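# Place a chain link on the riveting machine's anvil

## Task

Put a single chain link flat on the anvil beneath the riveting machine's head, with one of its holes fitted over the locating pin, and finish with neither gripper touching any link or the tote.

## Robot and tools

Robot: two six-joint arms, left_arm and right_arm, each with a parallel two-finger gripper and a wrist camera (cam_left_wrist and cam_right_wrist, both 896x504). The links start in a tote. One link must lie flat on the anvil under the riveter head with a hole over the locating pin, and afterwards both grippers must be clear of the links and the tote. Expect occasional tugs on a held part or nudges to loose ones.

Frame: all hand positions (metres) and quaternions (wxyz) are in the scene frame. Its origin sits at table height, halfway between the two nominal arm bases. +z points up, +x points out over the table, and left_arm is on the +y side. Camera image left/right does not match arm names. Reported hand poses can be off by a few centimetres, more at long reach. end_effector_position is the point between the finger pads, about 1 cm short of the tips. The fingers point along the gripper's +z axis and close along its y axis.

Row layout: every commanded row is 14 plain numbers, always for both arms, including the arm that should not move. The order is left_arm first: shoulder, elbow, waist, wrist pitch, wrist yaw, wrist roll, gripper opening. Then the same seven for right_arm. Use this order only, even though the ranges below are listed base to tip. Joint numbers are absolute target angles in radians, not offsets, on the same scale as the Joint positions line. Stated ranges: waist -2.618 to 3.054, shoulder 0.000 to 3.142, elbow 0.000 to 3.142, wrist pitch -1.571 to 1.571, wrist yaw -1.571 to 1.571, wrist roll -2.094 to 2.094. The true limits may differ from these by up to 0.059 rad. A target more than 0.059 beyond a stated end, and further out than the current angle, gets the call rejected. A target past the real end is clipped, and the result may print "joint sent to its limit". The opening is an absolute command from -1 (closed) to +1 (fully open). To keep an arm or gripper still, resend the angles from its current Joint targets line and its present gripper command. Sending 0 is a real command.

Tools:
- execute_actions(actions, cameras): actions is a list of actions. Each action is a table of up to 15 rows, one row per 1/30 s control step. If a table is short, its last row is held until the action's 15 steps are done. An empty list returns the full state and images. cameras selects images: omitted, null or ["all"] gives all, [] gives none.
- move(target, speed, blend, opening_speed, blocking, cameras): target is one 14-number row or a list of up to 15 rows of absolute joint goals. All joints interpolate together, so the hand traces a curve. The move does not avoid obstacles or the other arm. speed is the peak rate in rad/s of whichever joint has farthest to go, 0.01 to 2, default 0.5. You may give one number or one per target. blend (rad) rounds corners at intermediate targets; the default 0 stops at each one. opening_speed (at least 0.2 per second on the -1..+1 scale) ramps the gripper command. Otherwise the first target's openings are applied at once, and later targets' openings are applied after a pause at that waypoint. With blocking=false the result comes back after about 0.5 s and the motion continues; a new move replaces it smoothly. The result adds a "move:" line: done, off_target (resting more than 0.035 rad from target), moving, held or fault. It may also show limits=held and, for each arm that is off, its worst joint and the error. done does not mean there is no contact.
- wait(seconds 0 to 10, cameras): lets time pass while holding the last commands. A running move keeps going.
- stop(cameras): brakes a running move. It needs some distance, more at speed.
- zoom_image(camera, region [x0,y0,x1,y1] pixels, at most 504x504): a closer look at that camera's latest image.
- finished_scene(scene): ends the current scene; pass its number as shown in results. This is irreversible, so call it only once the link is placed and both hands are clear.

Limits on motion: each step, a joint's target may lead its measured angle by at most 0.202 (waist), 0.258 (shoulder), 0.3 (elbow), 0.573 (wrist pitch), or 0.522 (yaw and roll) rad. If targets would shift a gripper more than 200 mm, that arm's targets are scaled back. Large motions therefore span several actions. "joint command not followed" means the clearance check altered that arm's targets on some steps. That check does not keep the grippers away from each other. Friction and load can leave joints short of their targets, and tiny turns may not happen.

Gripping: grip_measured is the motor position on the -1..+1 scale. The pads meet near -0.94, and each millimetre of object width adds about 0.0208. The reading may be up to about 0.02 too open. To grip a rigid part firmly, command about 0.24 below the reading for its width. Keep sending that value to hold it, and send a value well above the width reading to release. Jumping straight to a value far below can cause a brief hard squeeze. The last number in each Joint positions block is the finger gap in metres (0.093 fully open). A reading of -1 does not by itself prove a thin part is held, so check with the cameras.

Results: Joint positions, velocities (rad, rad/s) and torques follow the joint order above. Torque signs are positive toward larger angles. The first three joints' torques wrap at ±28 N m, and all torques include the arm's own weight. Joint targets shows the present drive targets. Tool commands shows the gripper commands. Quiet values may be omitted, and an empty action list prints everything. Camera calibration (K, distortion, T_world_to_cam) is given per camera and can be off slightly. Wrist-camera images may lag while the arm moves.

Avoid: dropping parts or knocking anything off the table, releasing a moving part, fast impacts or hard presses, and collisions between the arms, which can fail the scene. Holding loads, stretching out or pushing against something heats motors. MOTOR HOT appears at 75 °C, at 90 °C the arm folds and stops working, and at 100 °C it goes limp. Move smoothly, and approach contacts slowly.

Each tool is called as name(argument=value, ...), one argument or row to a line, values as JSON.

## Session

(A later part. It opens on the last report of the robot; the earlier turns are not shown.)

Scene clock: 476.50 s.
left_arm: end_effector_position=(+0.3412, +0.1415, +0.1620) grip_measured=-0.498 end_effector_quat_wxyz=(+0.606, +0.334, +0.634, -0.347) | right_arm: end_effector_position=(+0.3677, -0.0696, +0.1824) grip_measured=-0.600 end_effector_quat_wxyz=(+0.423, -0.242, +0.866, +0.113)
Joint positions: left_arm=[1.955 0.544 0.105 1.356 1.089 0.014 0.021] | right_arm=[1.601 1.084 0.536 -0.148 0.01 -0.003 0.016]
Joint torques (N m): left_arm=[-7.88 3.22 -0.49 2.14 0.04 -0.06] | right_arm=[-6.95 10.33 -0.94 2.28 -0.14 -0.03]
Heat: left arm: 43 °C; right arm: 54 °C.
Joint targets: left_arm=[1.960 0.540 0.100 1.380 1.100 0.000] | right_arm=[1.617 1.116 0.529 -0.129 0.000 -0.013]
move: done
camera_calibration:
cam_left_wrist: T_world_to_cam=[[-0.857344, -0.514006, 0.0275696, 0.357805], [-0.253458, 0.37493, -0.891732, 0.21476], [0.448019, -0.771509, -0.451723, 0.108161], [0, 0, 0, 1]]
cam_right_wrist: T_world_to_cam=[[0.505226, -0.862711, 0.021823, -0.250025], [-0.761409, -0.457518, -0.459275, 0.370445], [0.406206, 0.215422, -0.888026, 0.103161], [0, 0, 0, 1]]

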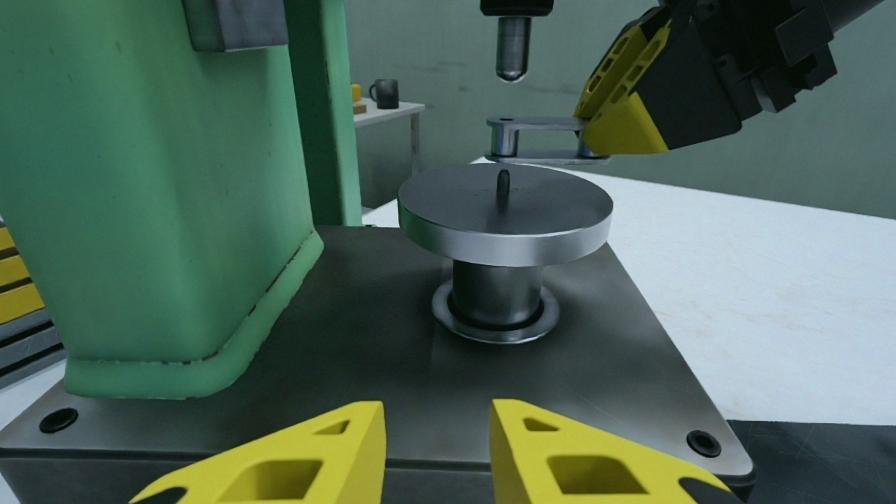

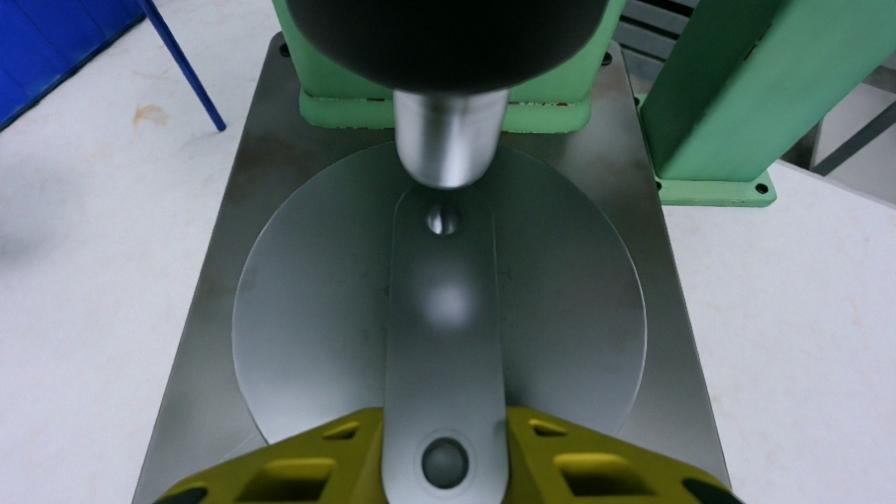

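move(
  target=[1.96, 0.54, 0.10, 1.38, 1.10, 0.0, -0.5, 1.622, 1.052, 0.5285, -0.1026, 0.0, -0.013, -0.72],
  speed=0.08,
)

zoom_image(
  camera="cam_right_wrist",
  region=[380, 60, 560, 240],
)

zoom_image(
  camera="cam_left_wrist",
  region=[470, 60, 650, 220],
)

Scene clock: 494.10 s.
left_arm: end_effector_position=(+0.3412, +0.1415, +0.1620) grip_measured=-0.498 end_effector_quat_wxyz=(+0.606, +0.334, +0.634, -0.347) | right_arm: end_effector_position=(+0.3669, -0.0701, +0.1751) grip_measured=-0.600 end_effector_quat_wxyz=(+0.422, -0.242, +0.867, +0.113)
Joint positions: left_arm=[1.955 0.544 0.105 1.356 1.089 0.014 0.021] | right_arm=[1.606 1.061 0.536 -0.122 0.01 -0.003 0.016]
Joint torques (N m): left_arm=[-7.9 3.25 -0.53 2.13 0.03 -0.06] | right_arm=[-6.99 6.72 -0.96 2.3 -0.14 -0.03]
Joint targets: left_arm=[1.960 0.540 0.100 1.380 1.100 0.000] | right_arm=[1.622 1.052 0.529 -0.102 0.000 -0.013]
move: done
camera_calibration:
cam_left_wrist: T_world_to_cam=[[-0.857344, -0.514006, 0.0275696, 0.357805], [-0.253458, 0.37493, -0.891732, 0.21476], [0.448019, -0.771509, -0.451723, 0.108161], [0, 0, 0, 1]]
cam_right_wrist: T_world_to_cam=[[0.505269, -0.862685, 0.0218611, -0.249902], [-0.762305, -0.458064, -0.457241, 0.366159], [0.404469, 0.214365, -0.889074, 0.0978689], [0, 0, 0, 1]]

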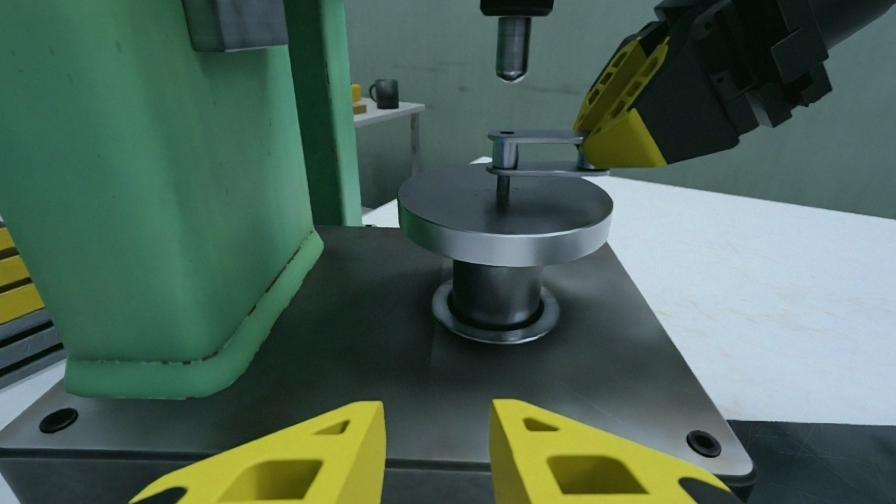

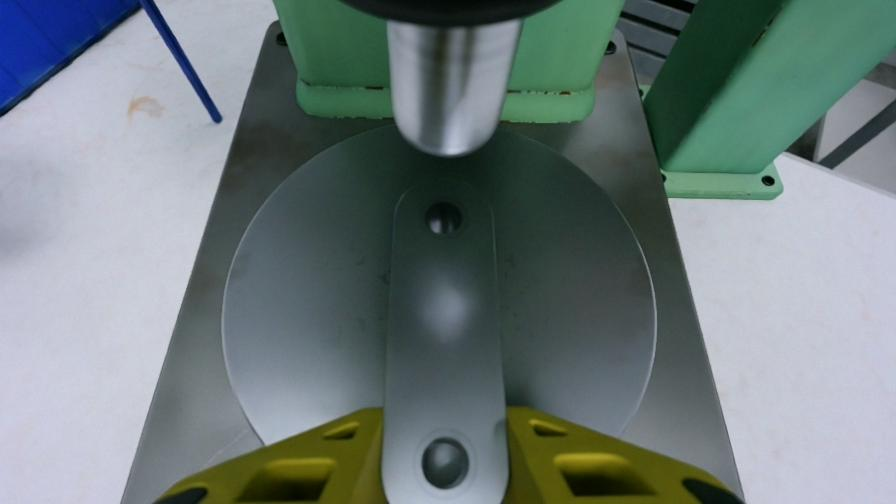

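Scaled by 2.800 from the camera's 896x504 image, which has a finer 1280x720 frame.

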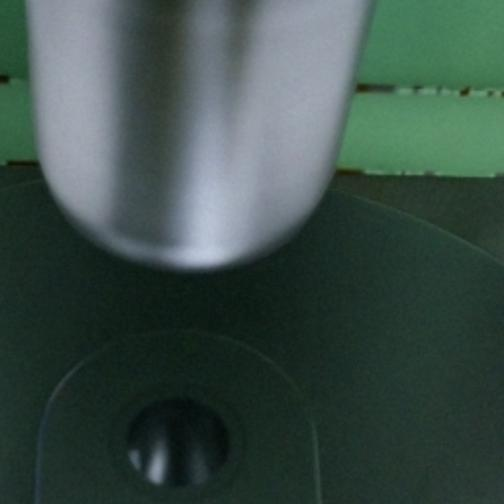

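Scaled by 2.800 from the camera's 896x504 image, which has a finer 1280x720 frame.

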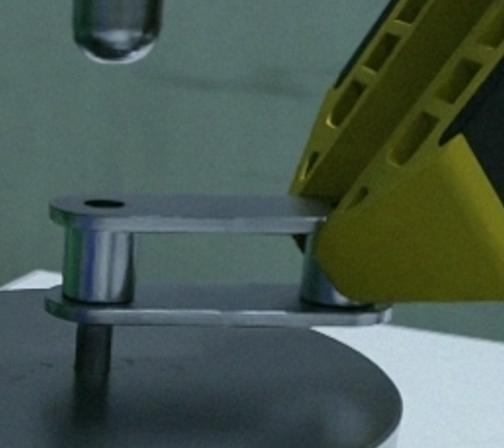

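move(
  target=[1.96, 0.54, 0.10, 1.38, 1.10, 0.0, -0.5, 1.629, 1.035, 0.5285, -0.078, 0.0, -0.013, -0.72],
  speed=0.06,
)

zoom_image(
  camera="cam_right_wrist",
  region=[380, 60, 560, 240],
)

zoom_image(
  camera="cam_left_wrist",
  region=[470, 60, 650, 220],
)

Scene clock: 504.77 s.
left_arm: end_effector_position=(+0.3412, +0.1415, +0.1620) grip_measured=-0.498 end_effector_quat_wxyz=(+0.606, +0.334, +0.634, -0.347) | right_arm: end_effector_position=(+0.3670, -0.0700, +0.1698) grip_measured=-0.600 end_effector_quat_wxyz=(+0.422, -0.242, +0.866, +0.113)
Joint positions: left_arm=[1.955 0.544 0.105 1.356 1.089 0.014 0.021] | right_arm=[1.613 1.045 0.536 -0.098 0.01 -0.003 0.016]
Joint torques (N m): left_arm=[-7.87 3.23 -0.51 2.13 0.04 -0.06] | right_arm=[-6.98 6.64 -0.94 2.27 -0.14 -0.03]
Joint targets: left_arm=[1.960 0.540 0.100 1.380 1.100 0.000] | right_arm=[1.629 1.035 0.529 -0.078 0.000 -0.013]
move: done
camera_calibration:
cam_left_wrist: T_world_to_cam=[[-0.857344, -0.514006, 0.0275696, 0.357805], [-0.253458, 0.37493, -0.891732, 0.21476], [0.448019, -0.771509, -0.451723, 0.108161], [0, 0, 0, 1]]
cam_right_wrist: T_world_to_cam=[[0.50524, -0.862702, 0.0218357, -0.249771], [-0.761708, -0.4577, -0.458598, 0.363918], [0.405627, 0.21507, -0.888376, 0.0926298], [0, 0, 0, 1]]

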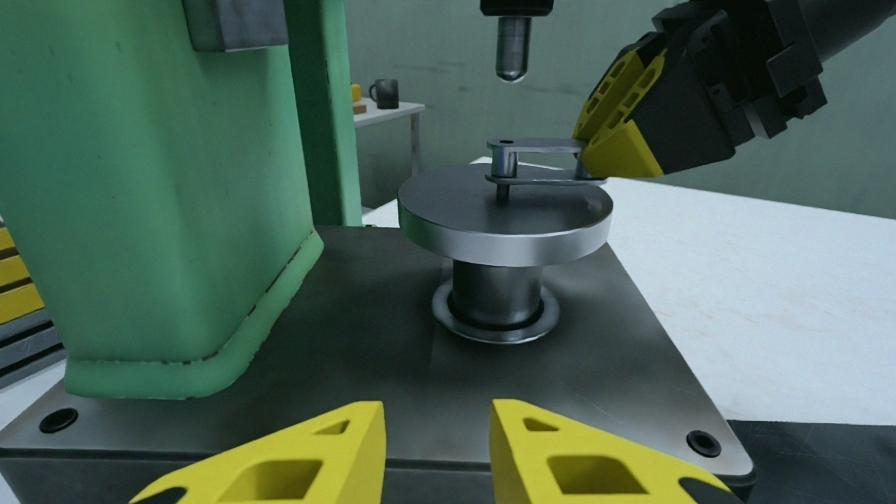

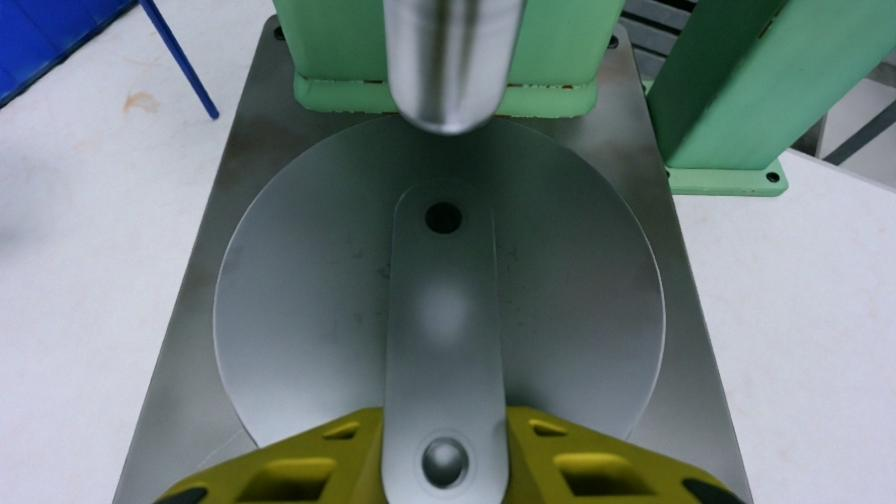

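Scaled by 2.800 from the camera's 896x504 image, which has a finer 1280x720 frame.

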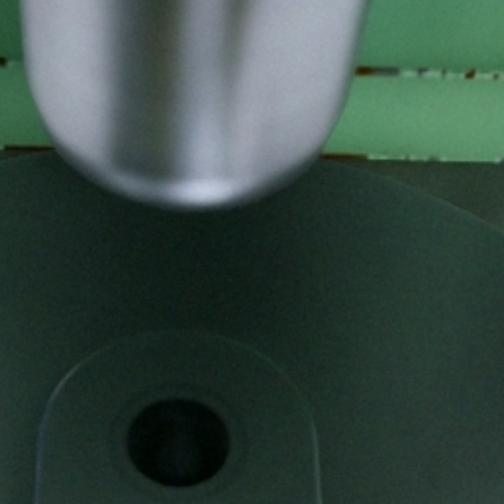

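Scaled by 2.800 from the camera's 896x504 image, which has a finer 1280x720 frame.

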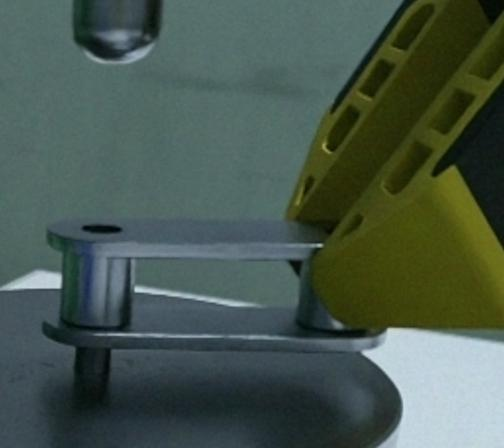

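move(
  target=[1.96, 0.54, 0.10, 1.38, 1.10, 0.0, -0.5, 1.636, 1.0215, 0.5285, -0.053, 0.0, -0.013, -0.72],
  speed=0.06,
)

zoom_image(
  camera="cam_right_wrist",
  region=[380, 60, 560, 240],
)

zoom_image(
  camera="cam_left_wrist",
  region=[470, 60, 650, 220],
)

Scene clock: 511.93 s.
left_arm: end_effector_position=(+0.3412, +0.1415, +0.1620) grip_measured=-0.498 end_effector_quat_wxyz=(+0.606, +0.334, +0.634, -0.347) | right_arm: end_effector_position=(+0.3673, -0.0698, +0.1651) grip_measured=-0.600 end_effector_quat_wxyz=(+0.423, -0.242, +0.866, +0.113)
Joint positions: left_arm=[1.955 0.544 0.105 1.356 1.089 0.014 0.021] | right_arm=[1.619 1.031 0.536 -0.077 0.01 -0.003 0.016]
Joint torques (N m): left_arm=[-7.9 3.25 -0.51 2.13 0.03 -0.06] | right_arm=[-6.98 6.63 -0.94 2.32 -0.14 -0.03]
Joint targets: left_arm=[1.960 0.540 0.100 1.380 1.100 0.000] | right_arm=[1.636 1.022 0.529 -0.053 0.000 -0.013]
move: done
camera_calibration:
cam_left_wrist: T_world_to_cam=[[-0.857344, -0.514006, 0.0275696, 0.357805], [-0.253458, 0.37493, -0.891732, 0.21476], [0.448019, -0.771509, -0.451723, 0.108161], [0, 0, 0, 1]]
cam_right_wrist: T_world_to_cam=[[0.505219, -0.862715, 0.0218166, -0.249654], [-0.761259, -0.457427, -0.459614, 0.362056], [0.406496, 0.215598, -0.887851, 0.0879737], [0, 0, 0, 1]]

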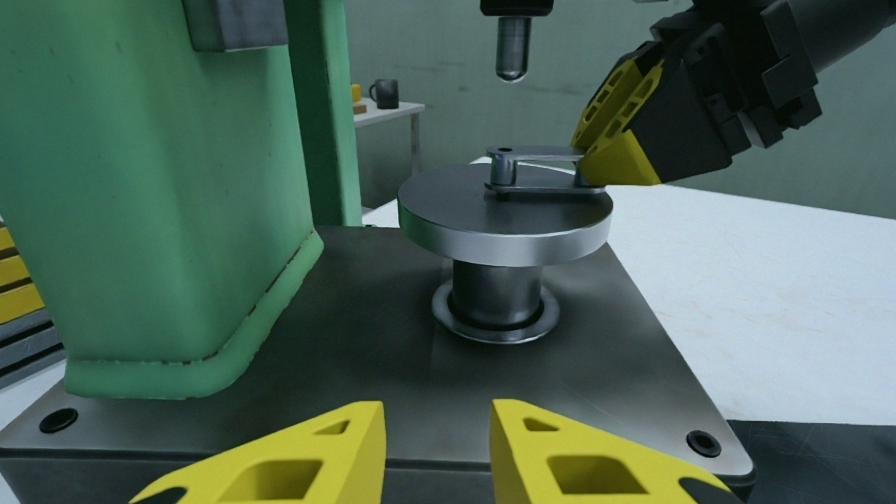

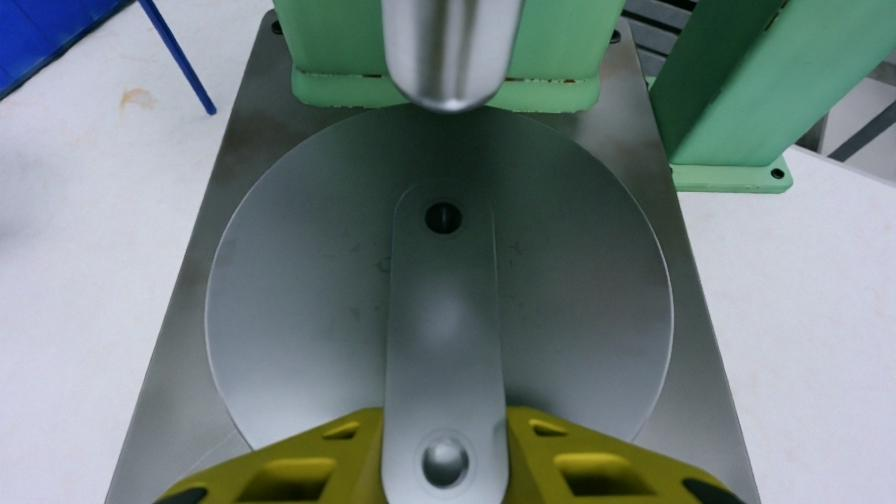

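Scaled by 2.800 from the camera's 896x504 image, which has a finer 1280x720 frame.

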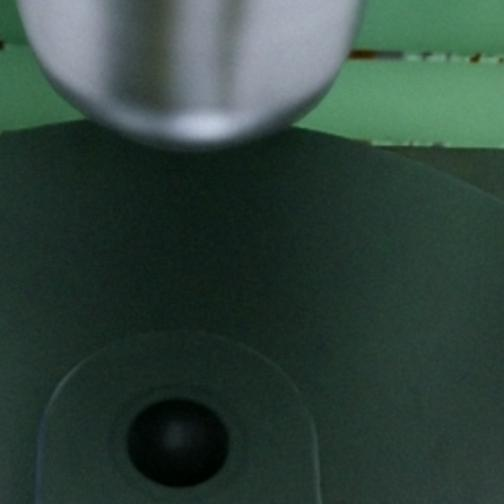

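Scaled by 2.800 from the camera's 896x504 image, which has a finer 1280x720 frame.

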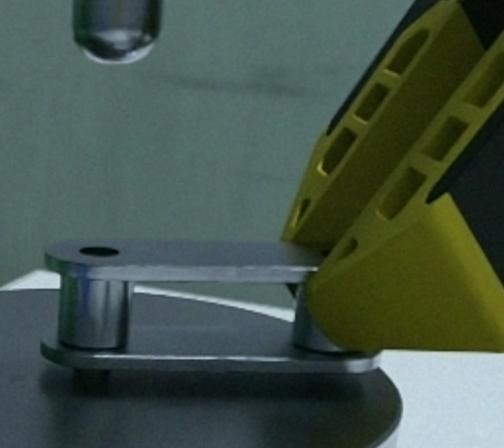

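move(
  target=[1.96, 0.54, 0.10, 1.38, 1.10, 0.0, -0.5, 1.641, 1.012, 0.5285, -0.0385, 0.0, -0.013, -0.72],
  speed=0.06,
)

zoom_image(
  camera="cam_right_wrist",
  region=[390, 160, 500, 270],
)

zoom_image(
  camera="cam_left_wrist",
  region=[470, 60, 650, 220],
)

Scene clock: 528.77 s.
left_arm: end_effector_position=(+0.3412, +0.1415, +0.1620) grip_measured=-0.498 end_effector_quat_wxyz=(+0.606, +0.334, +0.634, -0.347) | right_arm: end_effector_position=(+0.3672, -0.0699, +0.1631) grip_measured=-0.600 end_effector_quat_wxyz=(+0.424, -0.242, +0.865, +0.113)
Joint positions: left_arm=[1.955 0.544 0.105 1.356 1.089 0.014 0.021] | right_arm=[1.621 1.022 0.536 -0.062 0.01 -0.003 0.016]
Joint torques (N m): left_arm=[-7.9 3.22 -0.54 2.13 0.04 -0.06] | right_arm=[-6.64 6.58 -0.94 2.34 -0.14 -0.02]
Heat: left arm: 43 °C; right arm: 48 °C.
Joint targets: left_arm=[1.960 0.540 0.100 1.380 1.100 0.000] | right_arm=[1.641 1.012 0.529 -0.039 0.000 -0.013]
move: done
camera_calibration:
cam_left_wrist: T_world_to_cam=[[-0.857344, -0.514006, 0.0275696, 0.357805], [-0.253458, 0.37493, -0.891732, 0.21476], [0.448019, -0.771509, -0.451723, 0.108161], [0, 0, 0, 1]]
cam_right_wrist: T_world_to_cam=[[0.505162, -0.86275, 0.0217656, -0.249584], [-0.760057, -0.456696, -0.462322, 0.361067], [0.408809, 0.217005, -0.886445, 0.0852186], [0, 0, 0, 1]]

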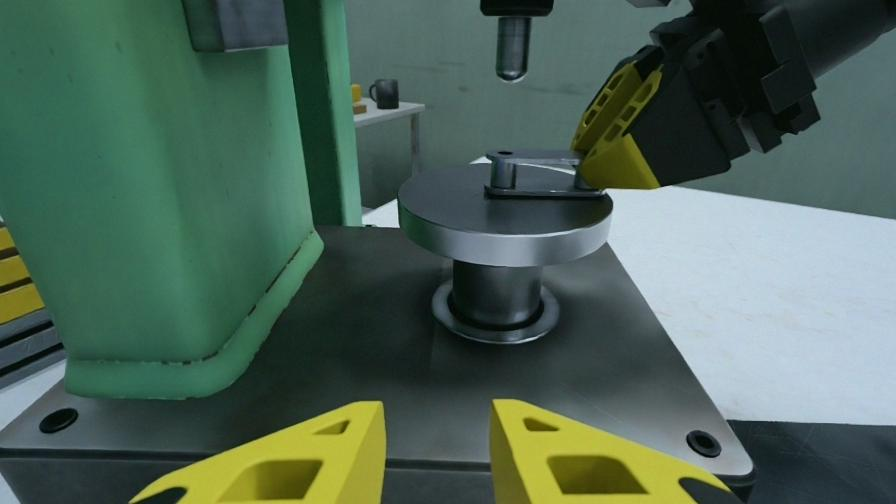

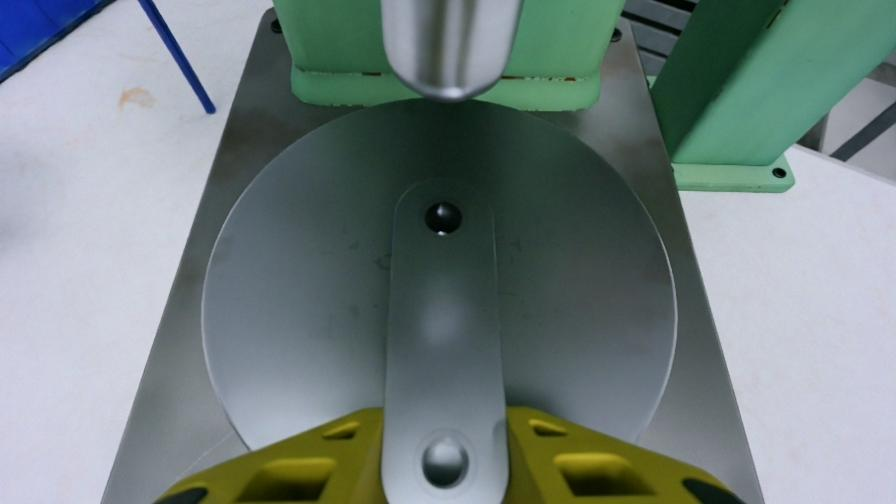

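Scaled by 4.582 from the camera's 896x504 image, which has a finer 1280x720 frame.

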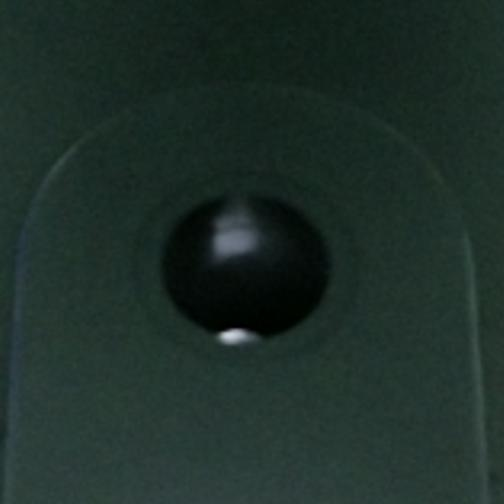

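Scaled by 2.800 from the camera's 896x504 image, which has a finer 1280x720 frame.

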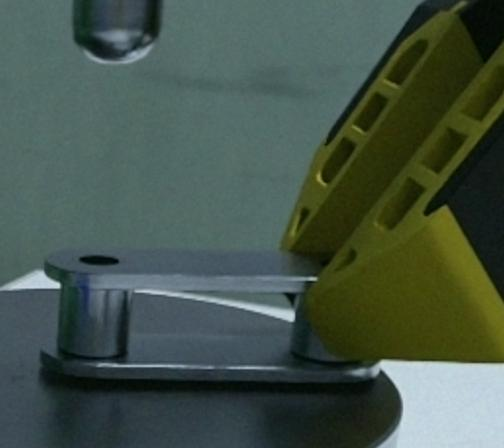

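zoom_image(
  camera="cam_left_wrist",
  region=[480, 140, 620, 215],
)

Scaled by 3.600 from the camera's 896x504 image, which has a finer 1280x720 frame.

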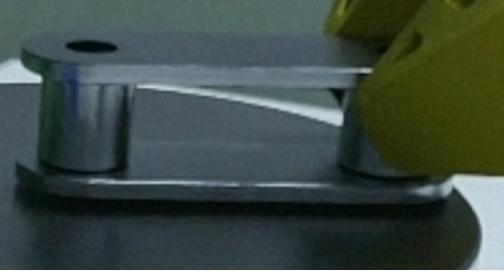

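move(
  target=[1.96, 0.54, 0.10, 1.38, 1.10, 0.0, -0.5, 1.646, 1.012, 0.5285, -0.0325, 0.0, -0.013, -0.72],
  speed=0.05,
)

zoom_image(
  camera="cam_right_wrist",
  region=[390, 160, 500, 270],
)

zoom_image(
  camera="cam_left_wrist",
  region=[480, 140, 620, 215],
)

Scene clock: 537.87 s.
left_arm: end_effector_position=(+0.3412, +0.1415, +0.1620) grip_measured=-0.498 end_effector_quat_wxyz=(+0.606, +0.334, +0.634, -0.347) | right_arm: end_effector_position=(+0.3672, -0.0699, +0.1629) grip_measured=-0.600 end_effector_quat_wxyz=(+0.424, -0.242, +0.865, +0.113)
Joint positions: left_arm=[1.955 0.544 0.105 1.356 1.089 0.014 0.021] | right_arm=[1.621 1.022 0.536 -0.062 0.01 -0.003 0.016]
Joint torques (N m): left_arm=[-7.88 3.23 -0.53 2.13 0.04 -0.05] | right_arm=[-6.24 6.61 -0.92 2.4 -0.14 -0.03]
Joint targets: left_arm=[1.960 0.540 0.100 1.380 1.100 0.000] | right_arm=[1.646 1.012 0.529 -0.032 0.000 -0.013]
move: done
camera_calibration:
cam_left_wrist: T_world_to_cam=[[-0.857344, -0.514006, 0.0275696, 0.357805], [-0.253458, 0.37493, -0.891732, 0.21476], [0.448019, -0.771509, -0.451723, 0.108161], [0, 0, 0, 1]]
cam_right_wrist: T_world_to_cam=[[0.505162, -0.86275, 0.0217656, -0.24958], [-0.760057, -0.456696, -0.462322, 0.361011], [0.408809, 0.217005, -0.886445, 0.0850392], [0, 0, 0, 1]]

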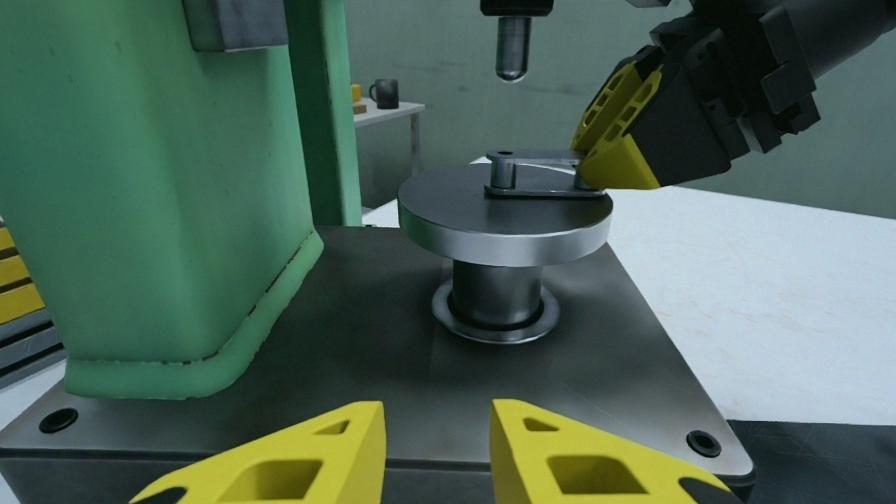

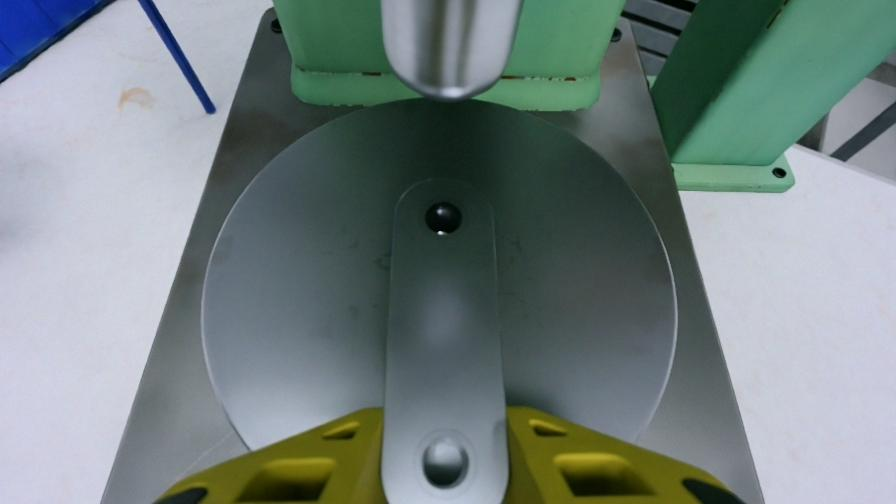

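Scaled by 4.582 from the camera's 896x504 image, which has a finer 1280x720 frame.

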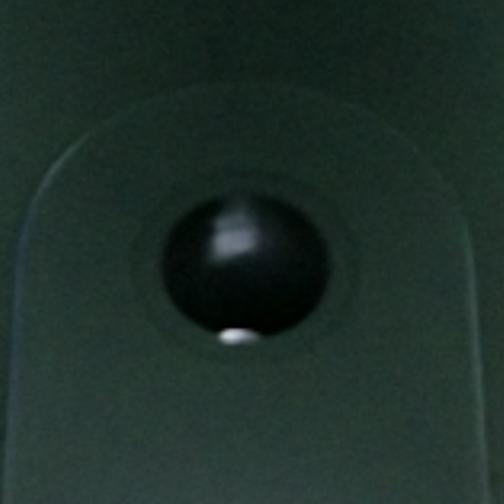

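Scaled by 3.600 from the camera's 896x504 image, which has a finer 1280x720 frame.

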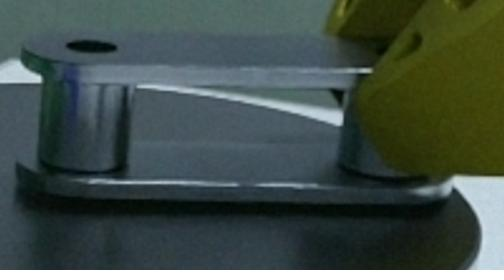

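zoom_image(
  camera="cam_left_wrist",
  region=[480, 175, 550, 215],
)

zoom_image(
  camera="cam_left_wrist",
  region=[545, 175, 615, 215],
)

Scaled by 7.200 from the camera's 896x504 image, which has a finer 1280x720 frame.

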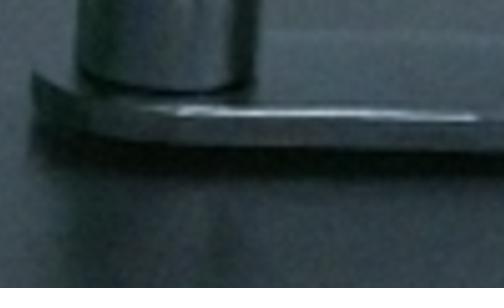

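Scaled by 7.200 from the camera's 896x504 image, which has a finer 1280x720 frame.

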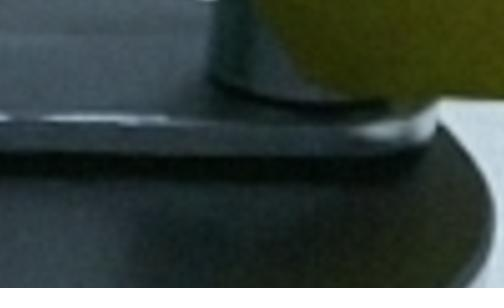

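move(
  target=[1.96, 0.54, 0.10, 1.38, 1.10, 0.0, -0.5, 1.656, 1.010, 0.5285, -0.0325, 0.0, -0.013, -0.72],
  speed=0.05,
)

zoom_image(
  camera="cam_right_wrist",
  region=[390, 160, 500, 270],
)

zoom_image(
  camera="cam_left_wrist",
  region=[480, 140, 620, 215],
)

Scene clock: 558.70 s.
left_arm: end_effector_position=(+0.3412, +0.1415, +0.1620) grip_measured=-0.498 end_effector_quat_wxyz=(+0.606, +0.334, +0.634, -0.347) | right_arm: end_effector_position=(+0.3672, -0.0699, +0.1625) grip_measured=-0.600 end_effector_quat_wxyz=(+0.424, -0.242, +0.866, +0.113)
Joint positions: left_arm=[1.955 0.544 0.105 1.356 1.089 0.014 0.021] | right_arm=[1.622 1.022 0.536 -0.062 0.01 -0.003 0.016]
Joint torques (N m): left_arm=[-7.91 3.22 -0.51 2.13 0.04 -0.06] | right_arm=[-5.34 6.45 -0.94 2.39 -0.13 -0.02]
Joint targets: left_arm=[1.960 0.540 0.100 1.380 1.100 0.000] | right_arm=[1.656 1.010 0.529 -0.033 0.000 -0.013]
move: done
camera_calibration:
cam_left_wrist: T_world_to_cam=[[-0.857344, -0.514006, 0.0275696, 0.357805], [-0.253458, 0.37493, -0.891732, 0.21476], [0.448019, -0.771509, -0.451723, 0.108161], [0, 0, 0, 1]]
cam_right_wrist: T_world_to_cam=[[0.505184, -0.862737, 0.0217847, -0.249581], [-0.760508, -0.456971, -0.461307, 0.36077], [0.407942, 0.216477, -0.886973, 0.0850609], [0, 0, 0, 1]]

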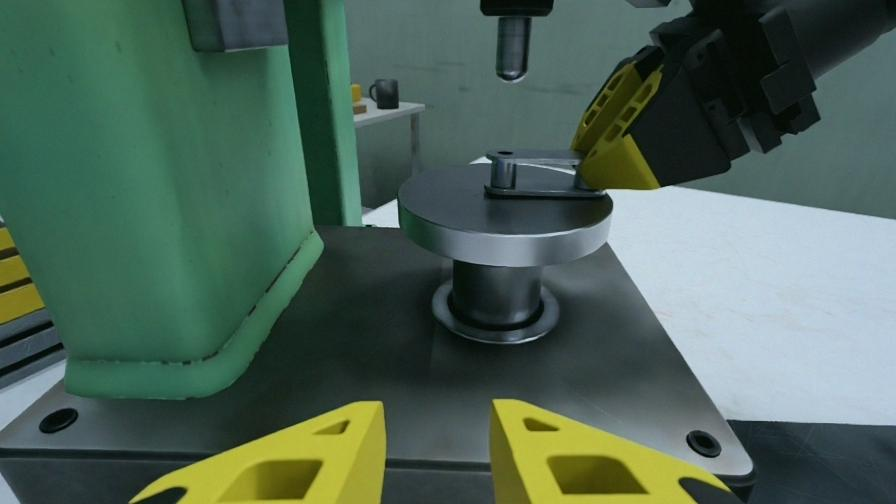

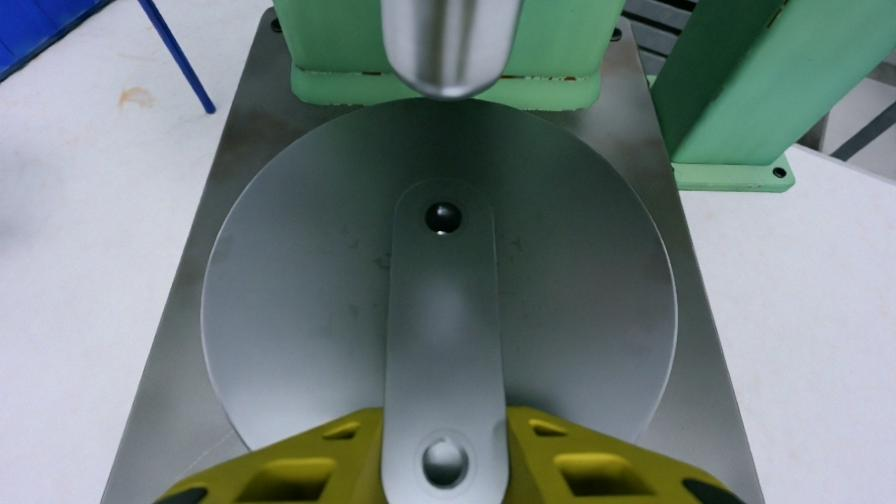

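Scaled by 4.582 from the camera's 896x504 image, which has a finer 1280x720 frame.

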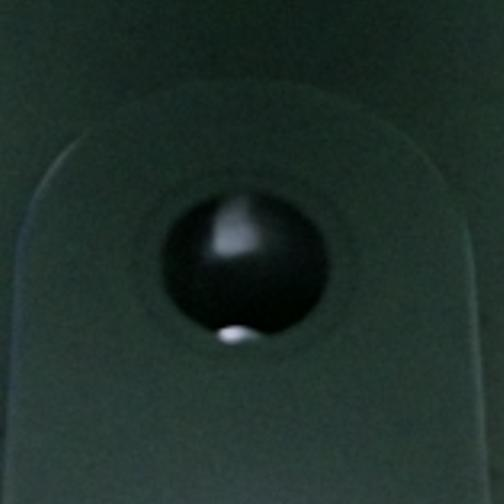

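Scaled by 3.600 from the camera's 896x504 image, which has a finer 1280x720 frame.

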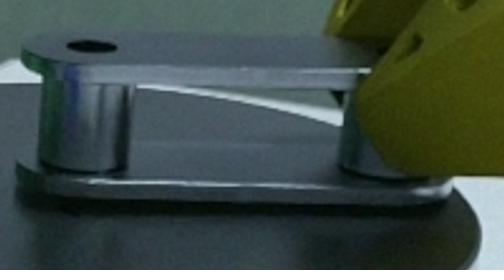

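move(
  target=[1.96, 0.54, 0.10, 1.38, 1.10, 0.0, -0.5, 1.644, 1.012, 0.5285, -0.0385, 0.0, -0.013, 0.0],
  opening_speed=0.4,
)

zoom_image(
  camera="cam_left_wrist",
  region=[480, 140, 620, 215],
)

zoom_image(
  camera="cam_right_wrist",
  region=[390, 160, 500, 270],
)

Scene clock: 569.53 s.
left_arm: end_effector_position=(+0.3412, +0.1415, +0.1620) grip_measured=-0.498 end_effector_quat_wxyz=(+0.606, +0.334, +0.634, -0.347) | right_arm: end_effector_position=(+0.3705, -0.0679, +0.1671) grip_measured=-0.003 end_effector_quat_wxyz=(+0.435, -0.240, +0.860, +0.116)
Joint positions: left_arm=[1.955 0.544 0.105 1.356 1.089 0.014 0.021] | right_arm=[1.623 1.022 0.536 -0.035 0.01 -0.003 0.045]
Joint torques (N m): left_arm=[-7.87 3.23 -0.53 2.14 0.03 -0.05] | right_arm=[-6.65 6.65 -0.96 2.07 -0.14 -0.03]
Joint targets: left_arm=[1.960 0.540 0.100 1.380 1.100 0.000] | right_arm=[1.644 1.012 0.529 -0.038 0.000 -0.013]
move: done
camera_calibration:
cam_left_wrist: T_world_to_cam=[[-0.857344, -0.514006, 0.0275696, 0.357805], [-0.253458, 0.37493, -0.891732, 0.21476], [0.448019, -0.771509, -0.451723, 0.108161], [0, 0, 0, 1]]
cam_right_wrist: T_world_to_cam=[[0.504713, -0.863023, 0.02135, -0.249389], [-0.750189, -0.450694, -0.483831, 0.366783], [0.42718, 0.228179, -0.874901, 0.0790104], [0, 0, 0, 1]]

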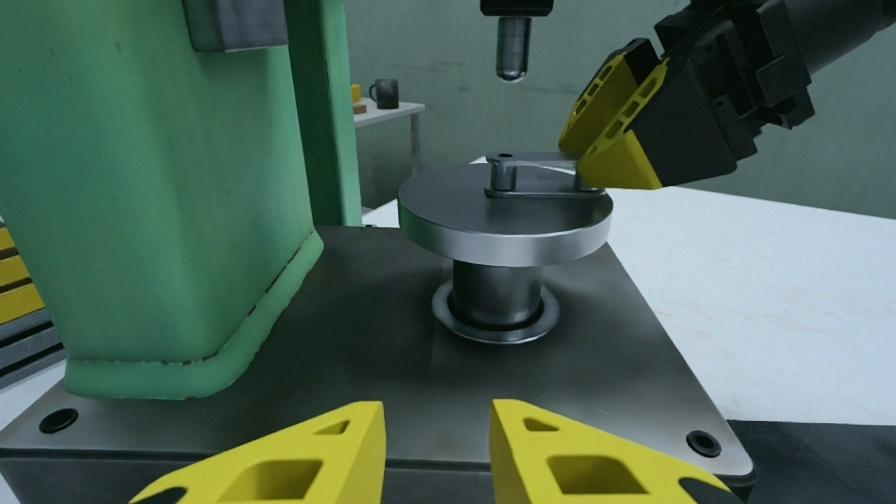

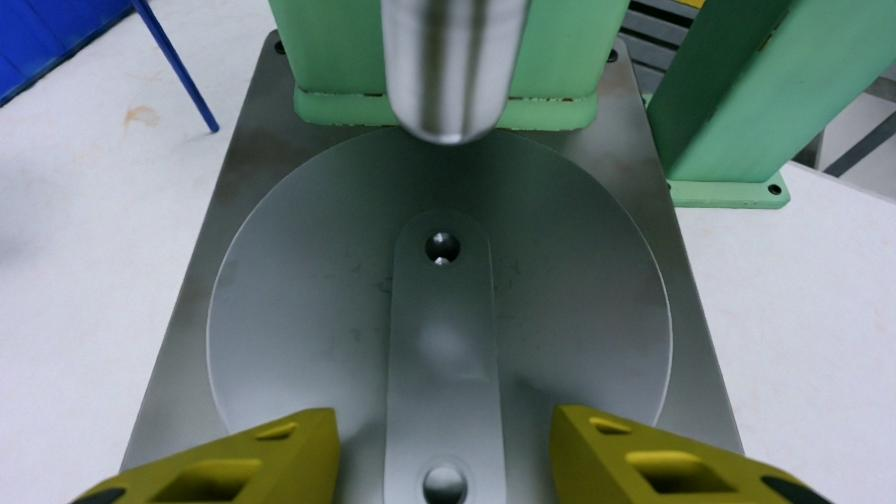

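Scaled by 3.600 from the camera's 896x504 image, which has a finer 1280x720 frame.

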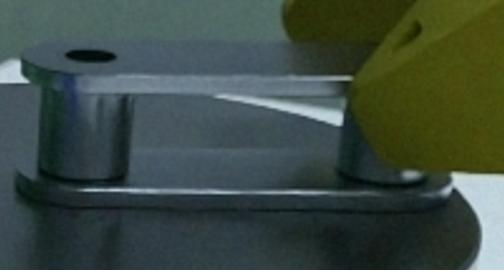

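Scaled by 4.582 from the camera's 896x504 image, which has a finer 1280x720 frame.

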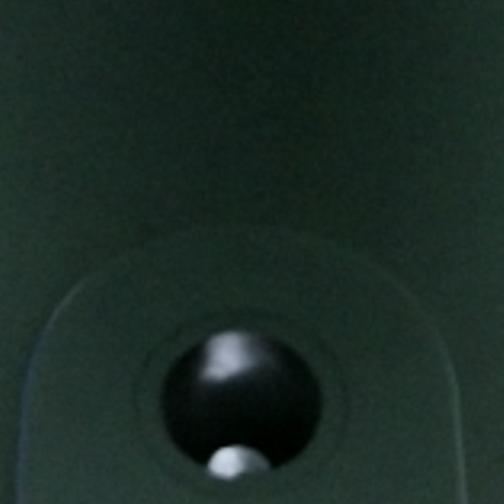

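move(
  target=[
    [1.96, 0.54, 0.10, 1.38, 1.10, 0.0, -0.5, 1.48, 1.015, 0.5285, -0.17, 0.0, -0.013, 0.0],
    [1.96, 0.54, 0.10, 1.38, 1.10, 0.0, -0.5, 1.25, 1.02, 0.5285, -0.41, 0.0, -0.013, 0.0],
  ],
  speed=[0.25, 0.5],
  blend=0.1,
)

zoom_image(
  camera="cam_left_wrist",
  region=[480, 140, 620, 215],
)

zoom_image(
  camera="cam_left_wrist",
  region=[390, 130, 630, 270],
)

Scene clock: 578.23 s.
left_arm: end_effector_position=(+0.3412, +0.1415, +0.1620) grip_measured=-0.498 end_effector_quat_wxyz=(+0.606, +0.334, +0.634, -0.347) | right_arm: end_effector_position=(+0.3044, -0.1081, +0.2470) grip_measured=-0.003 end_effector_quat_wxyz=(+0.439, -0.239, +0.858, +0.118)
Joint positions: left_arm=[1.955 0.544 0.105 1.356 1.089 0.014 0.021] | right_arm=[1.257 1.022 0.536 -0.39 0.01 -0.003 0.045]
Joint torques (N m): left_arm=[-7.88 3.21 -0.57 2.13 0.04 -0.06] | right_arm=[-5.87 7.64 -0.94 1.94 -0.14 -0.03]
Joint targets: left_arm=[1.960 0.540 0.100 1.380 1.100 0.000] | right_arm=[1.250 1.020 0.529 -0.410 0.000 -0.013]
move: done; blend cut to 0.082 rad at target 1
camera_calibration:
cam_left_wrist: T_world_to_cam=[[-0.857344, -0.514006, 0.0275696, 0.357805], [-0.253458, 0.37493, -0.891732, 0.21476], [0.448019, -0.771509, -0.451723, 0.108161], [0, 0, 0, 1]]
cam_right_wrist: T_world_to_cam=[[0.504519, -0.863141, 0.0211642, -0.25234], [-0.745731, -0.447982, -0.493151, 0.33895], [0.43514, 0.233021, -0.869686, 0.18315], [0, 0, 0, 1]]

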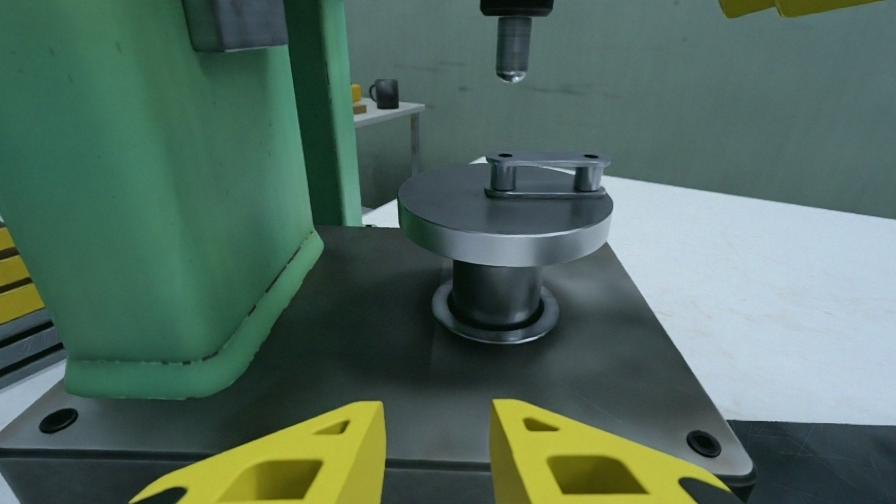

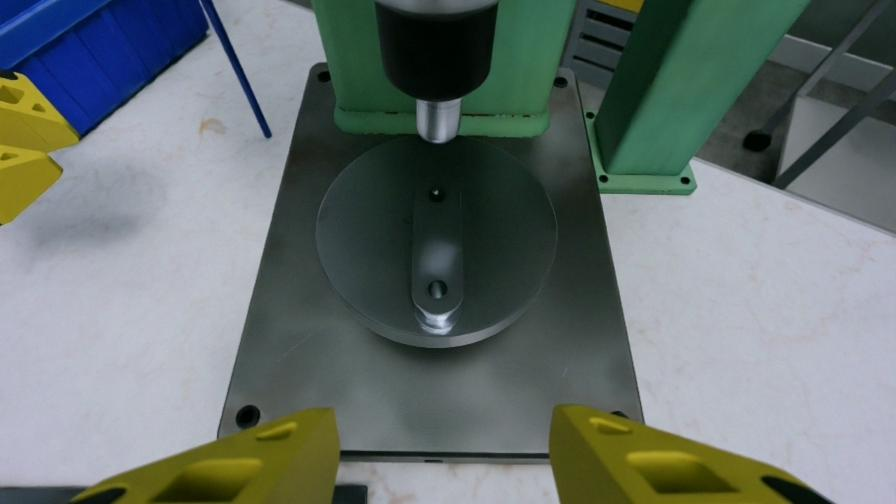

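Scaled by 3.600 from the camera's 896x504 image, which has a finer 1280x720 frame.

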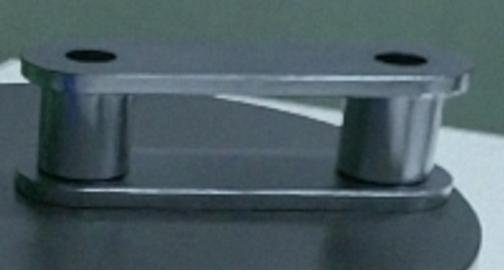

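Scaled by 2.100 from the camera's 896x504 image, which has a finer 1280x720 frame.

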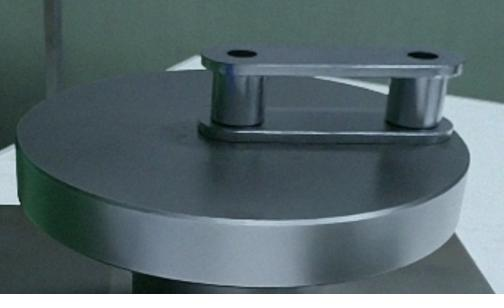

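finished_scene(
  scene=2,
)

The scene is finished: the task was done.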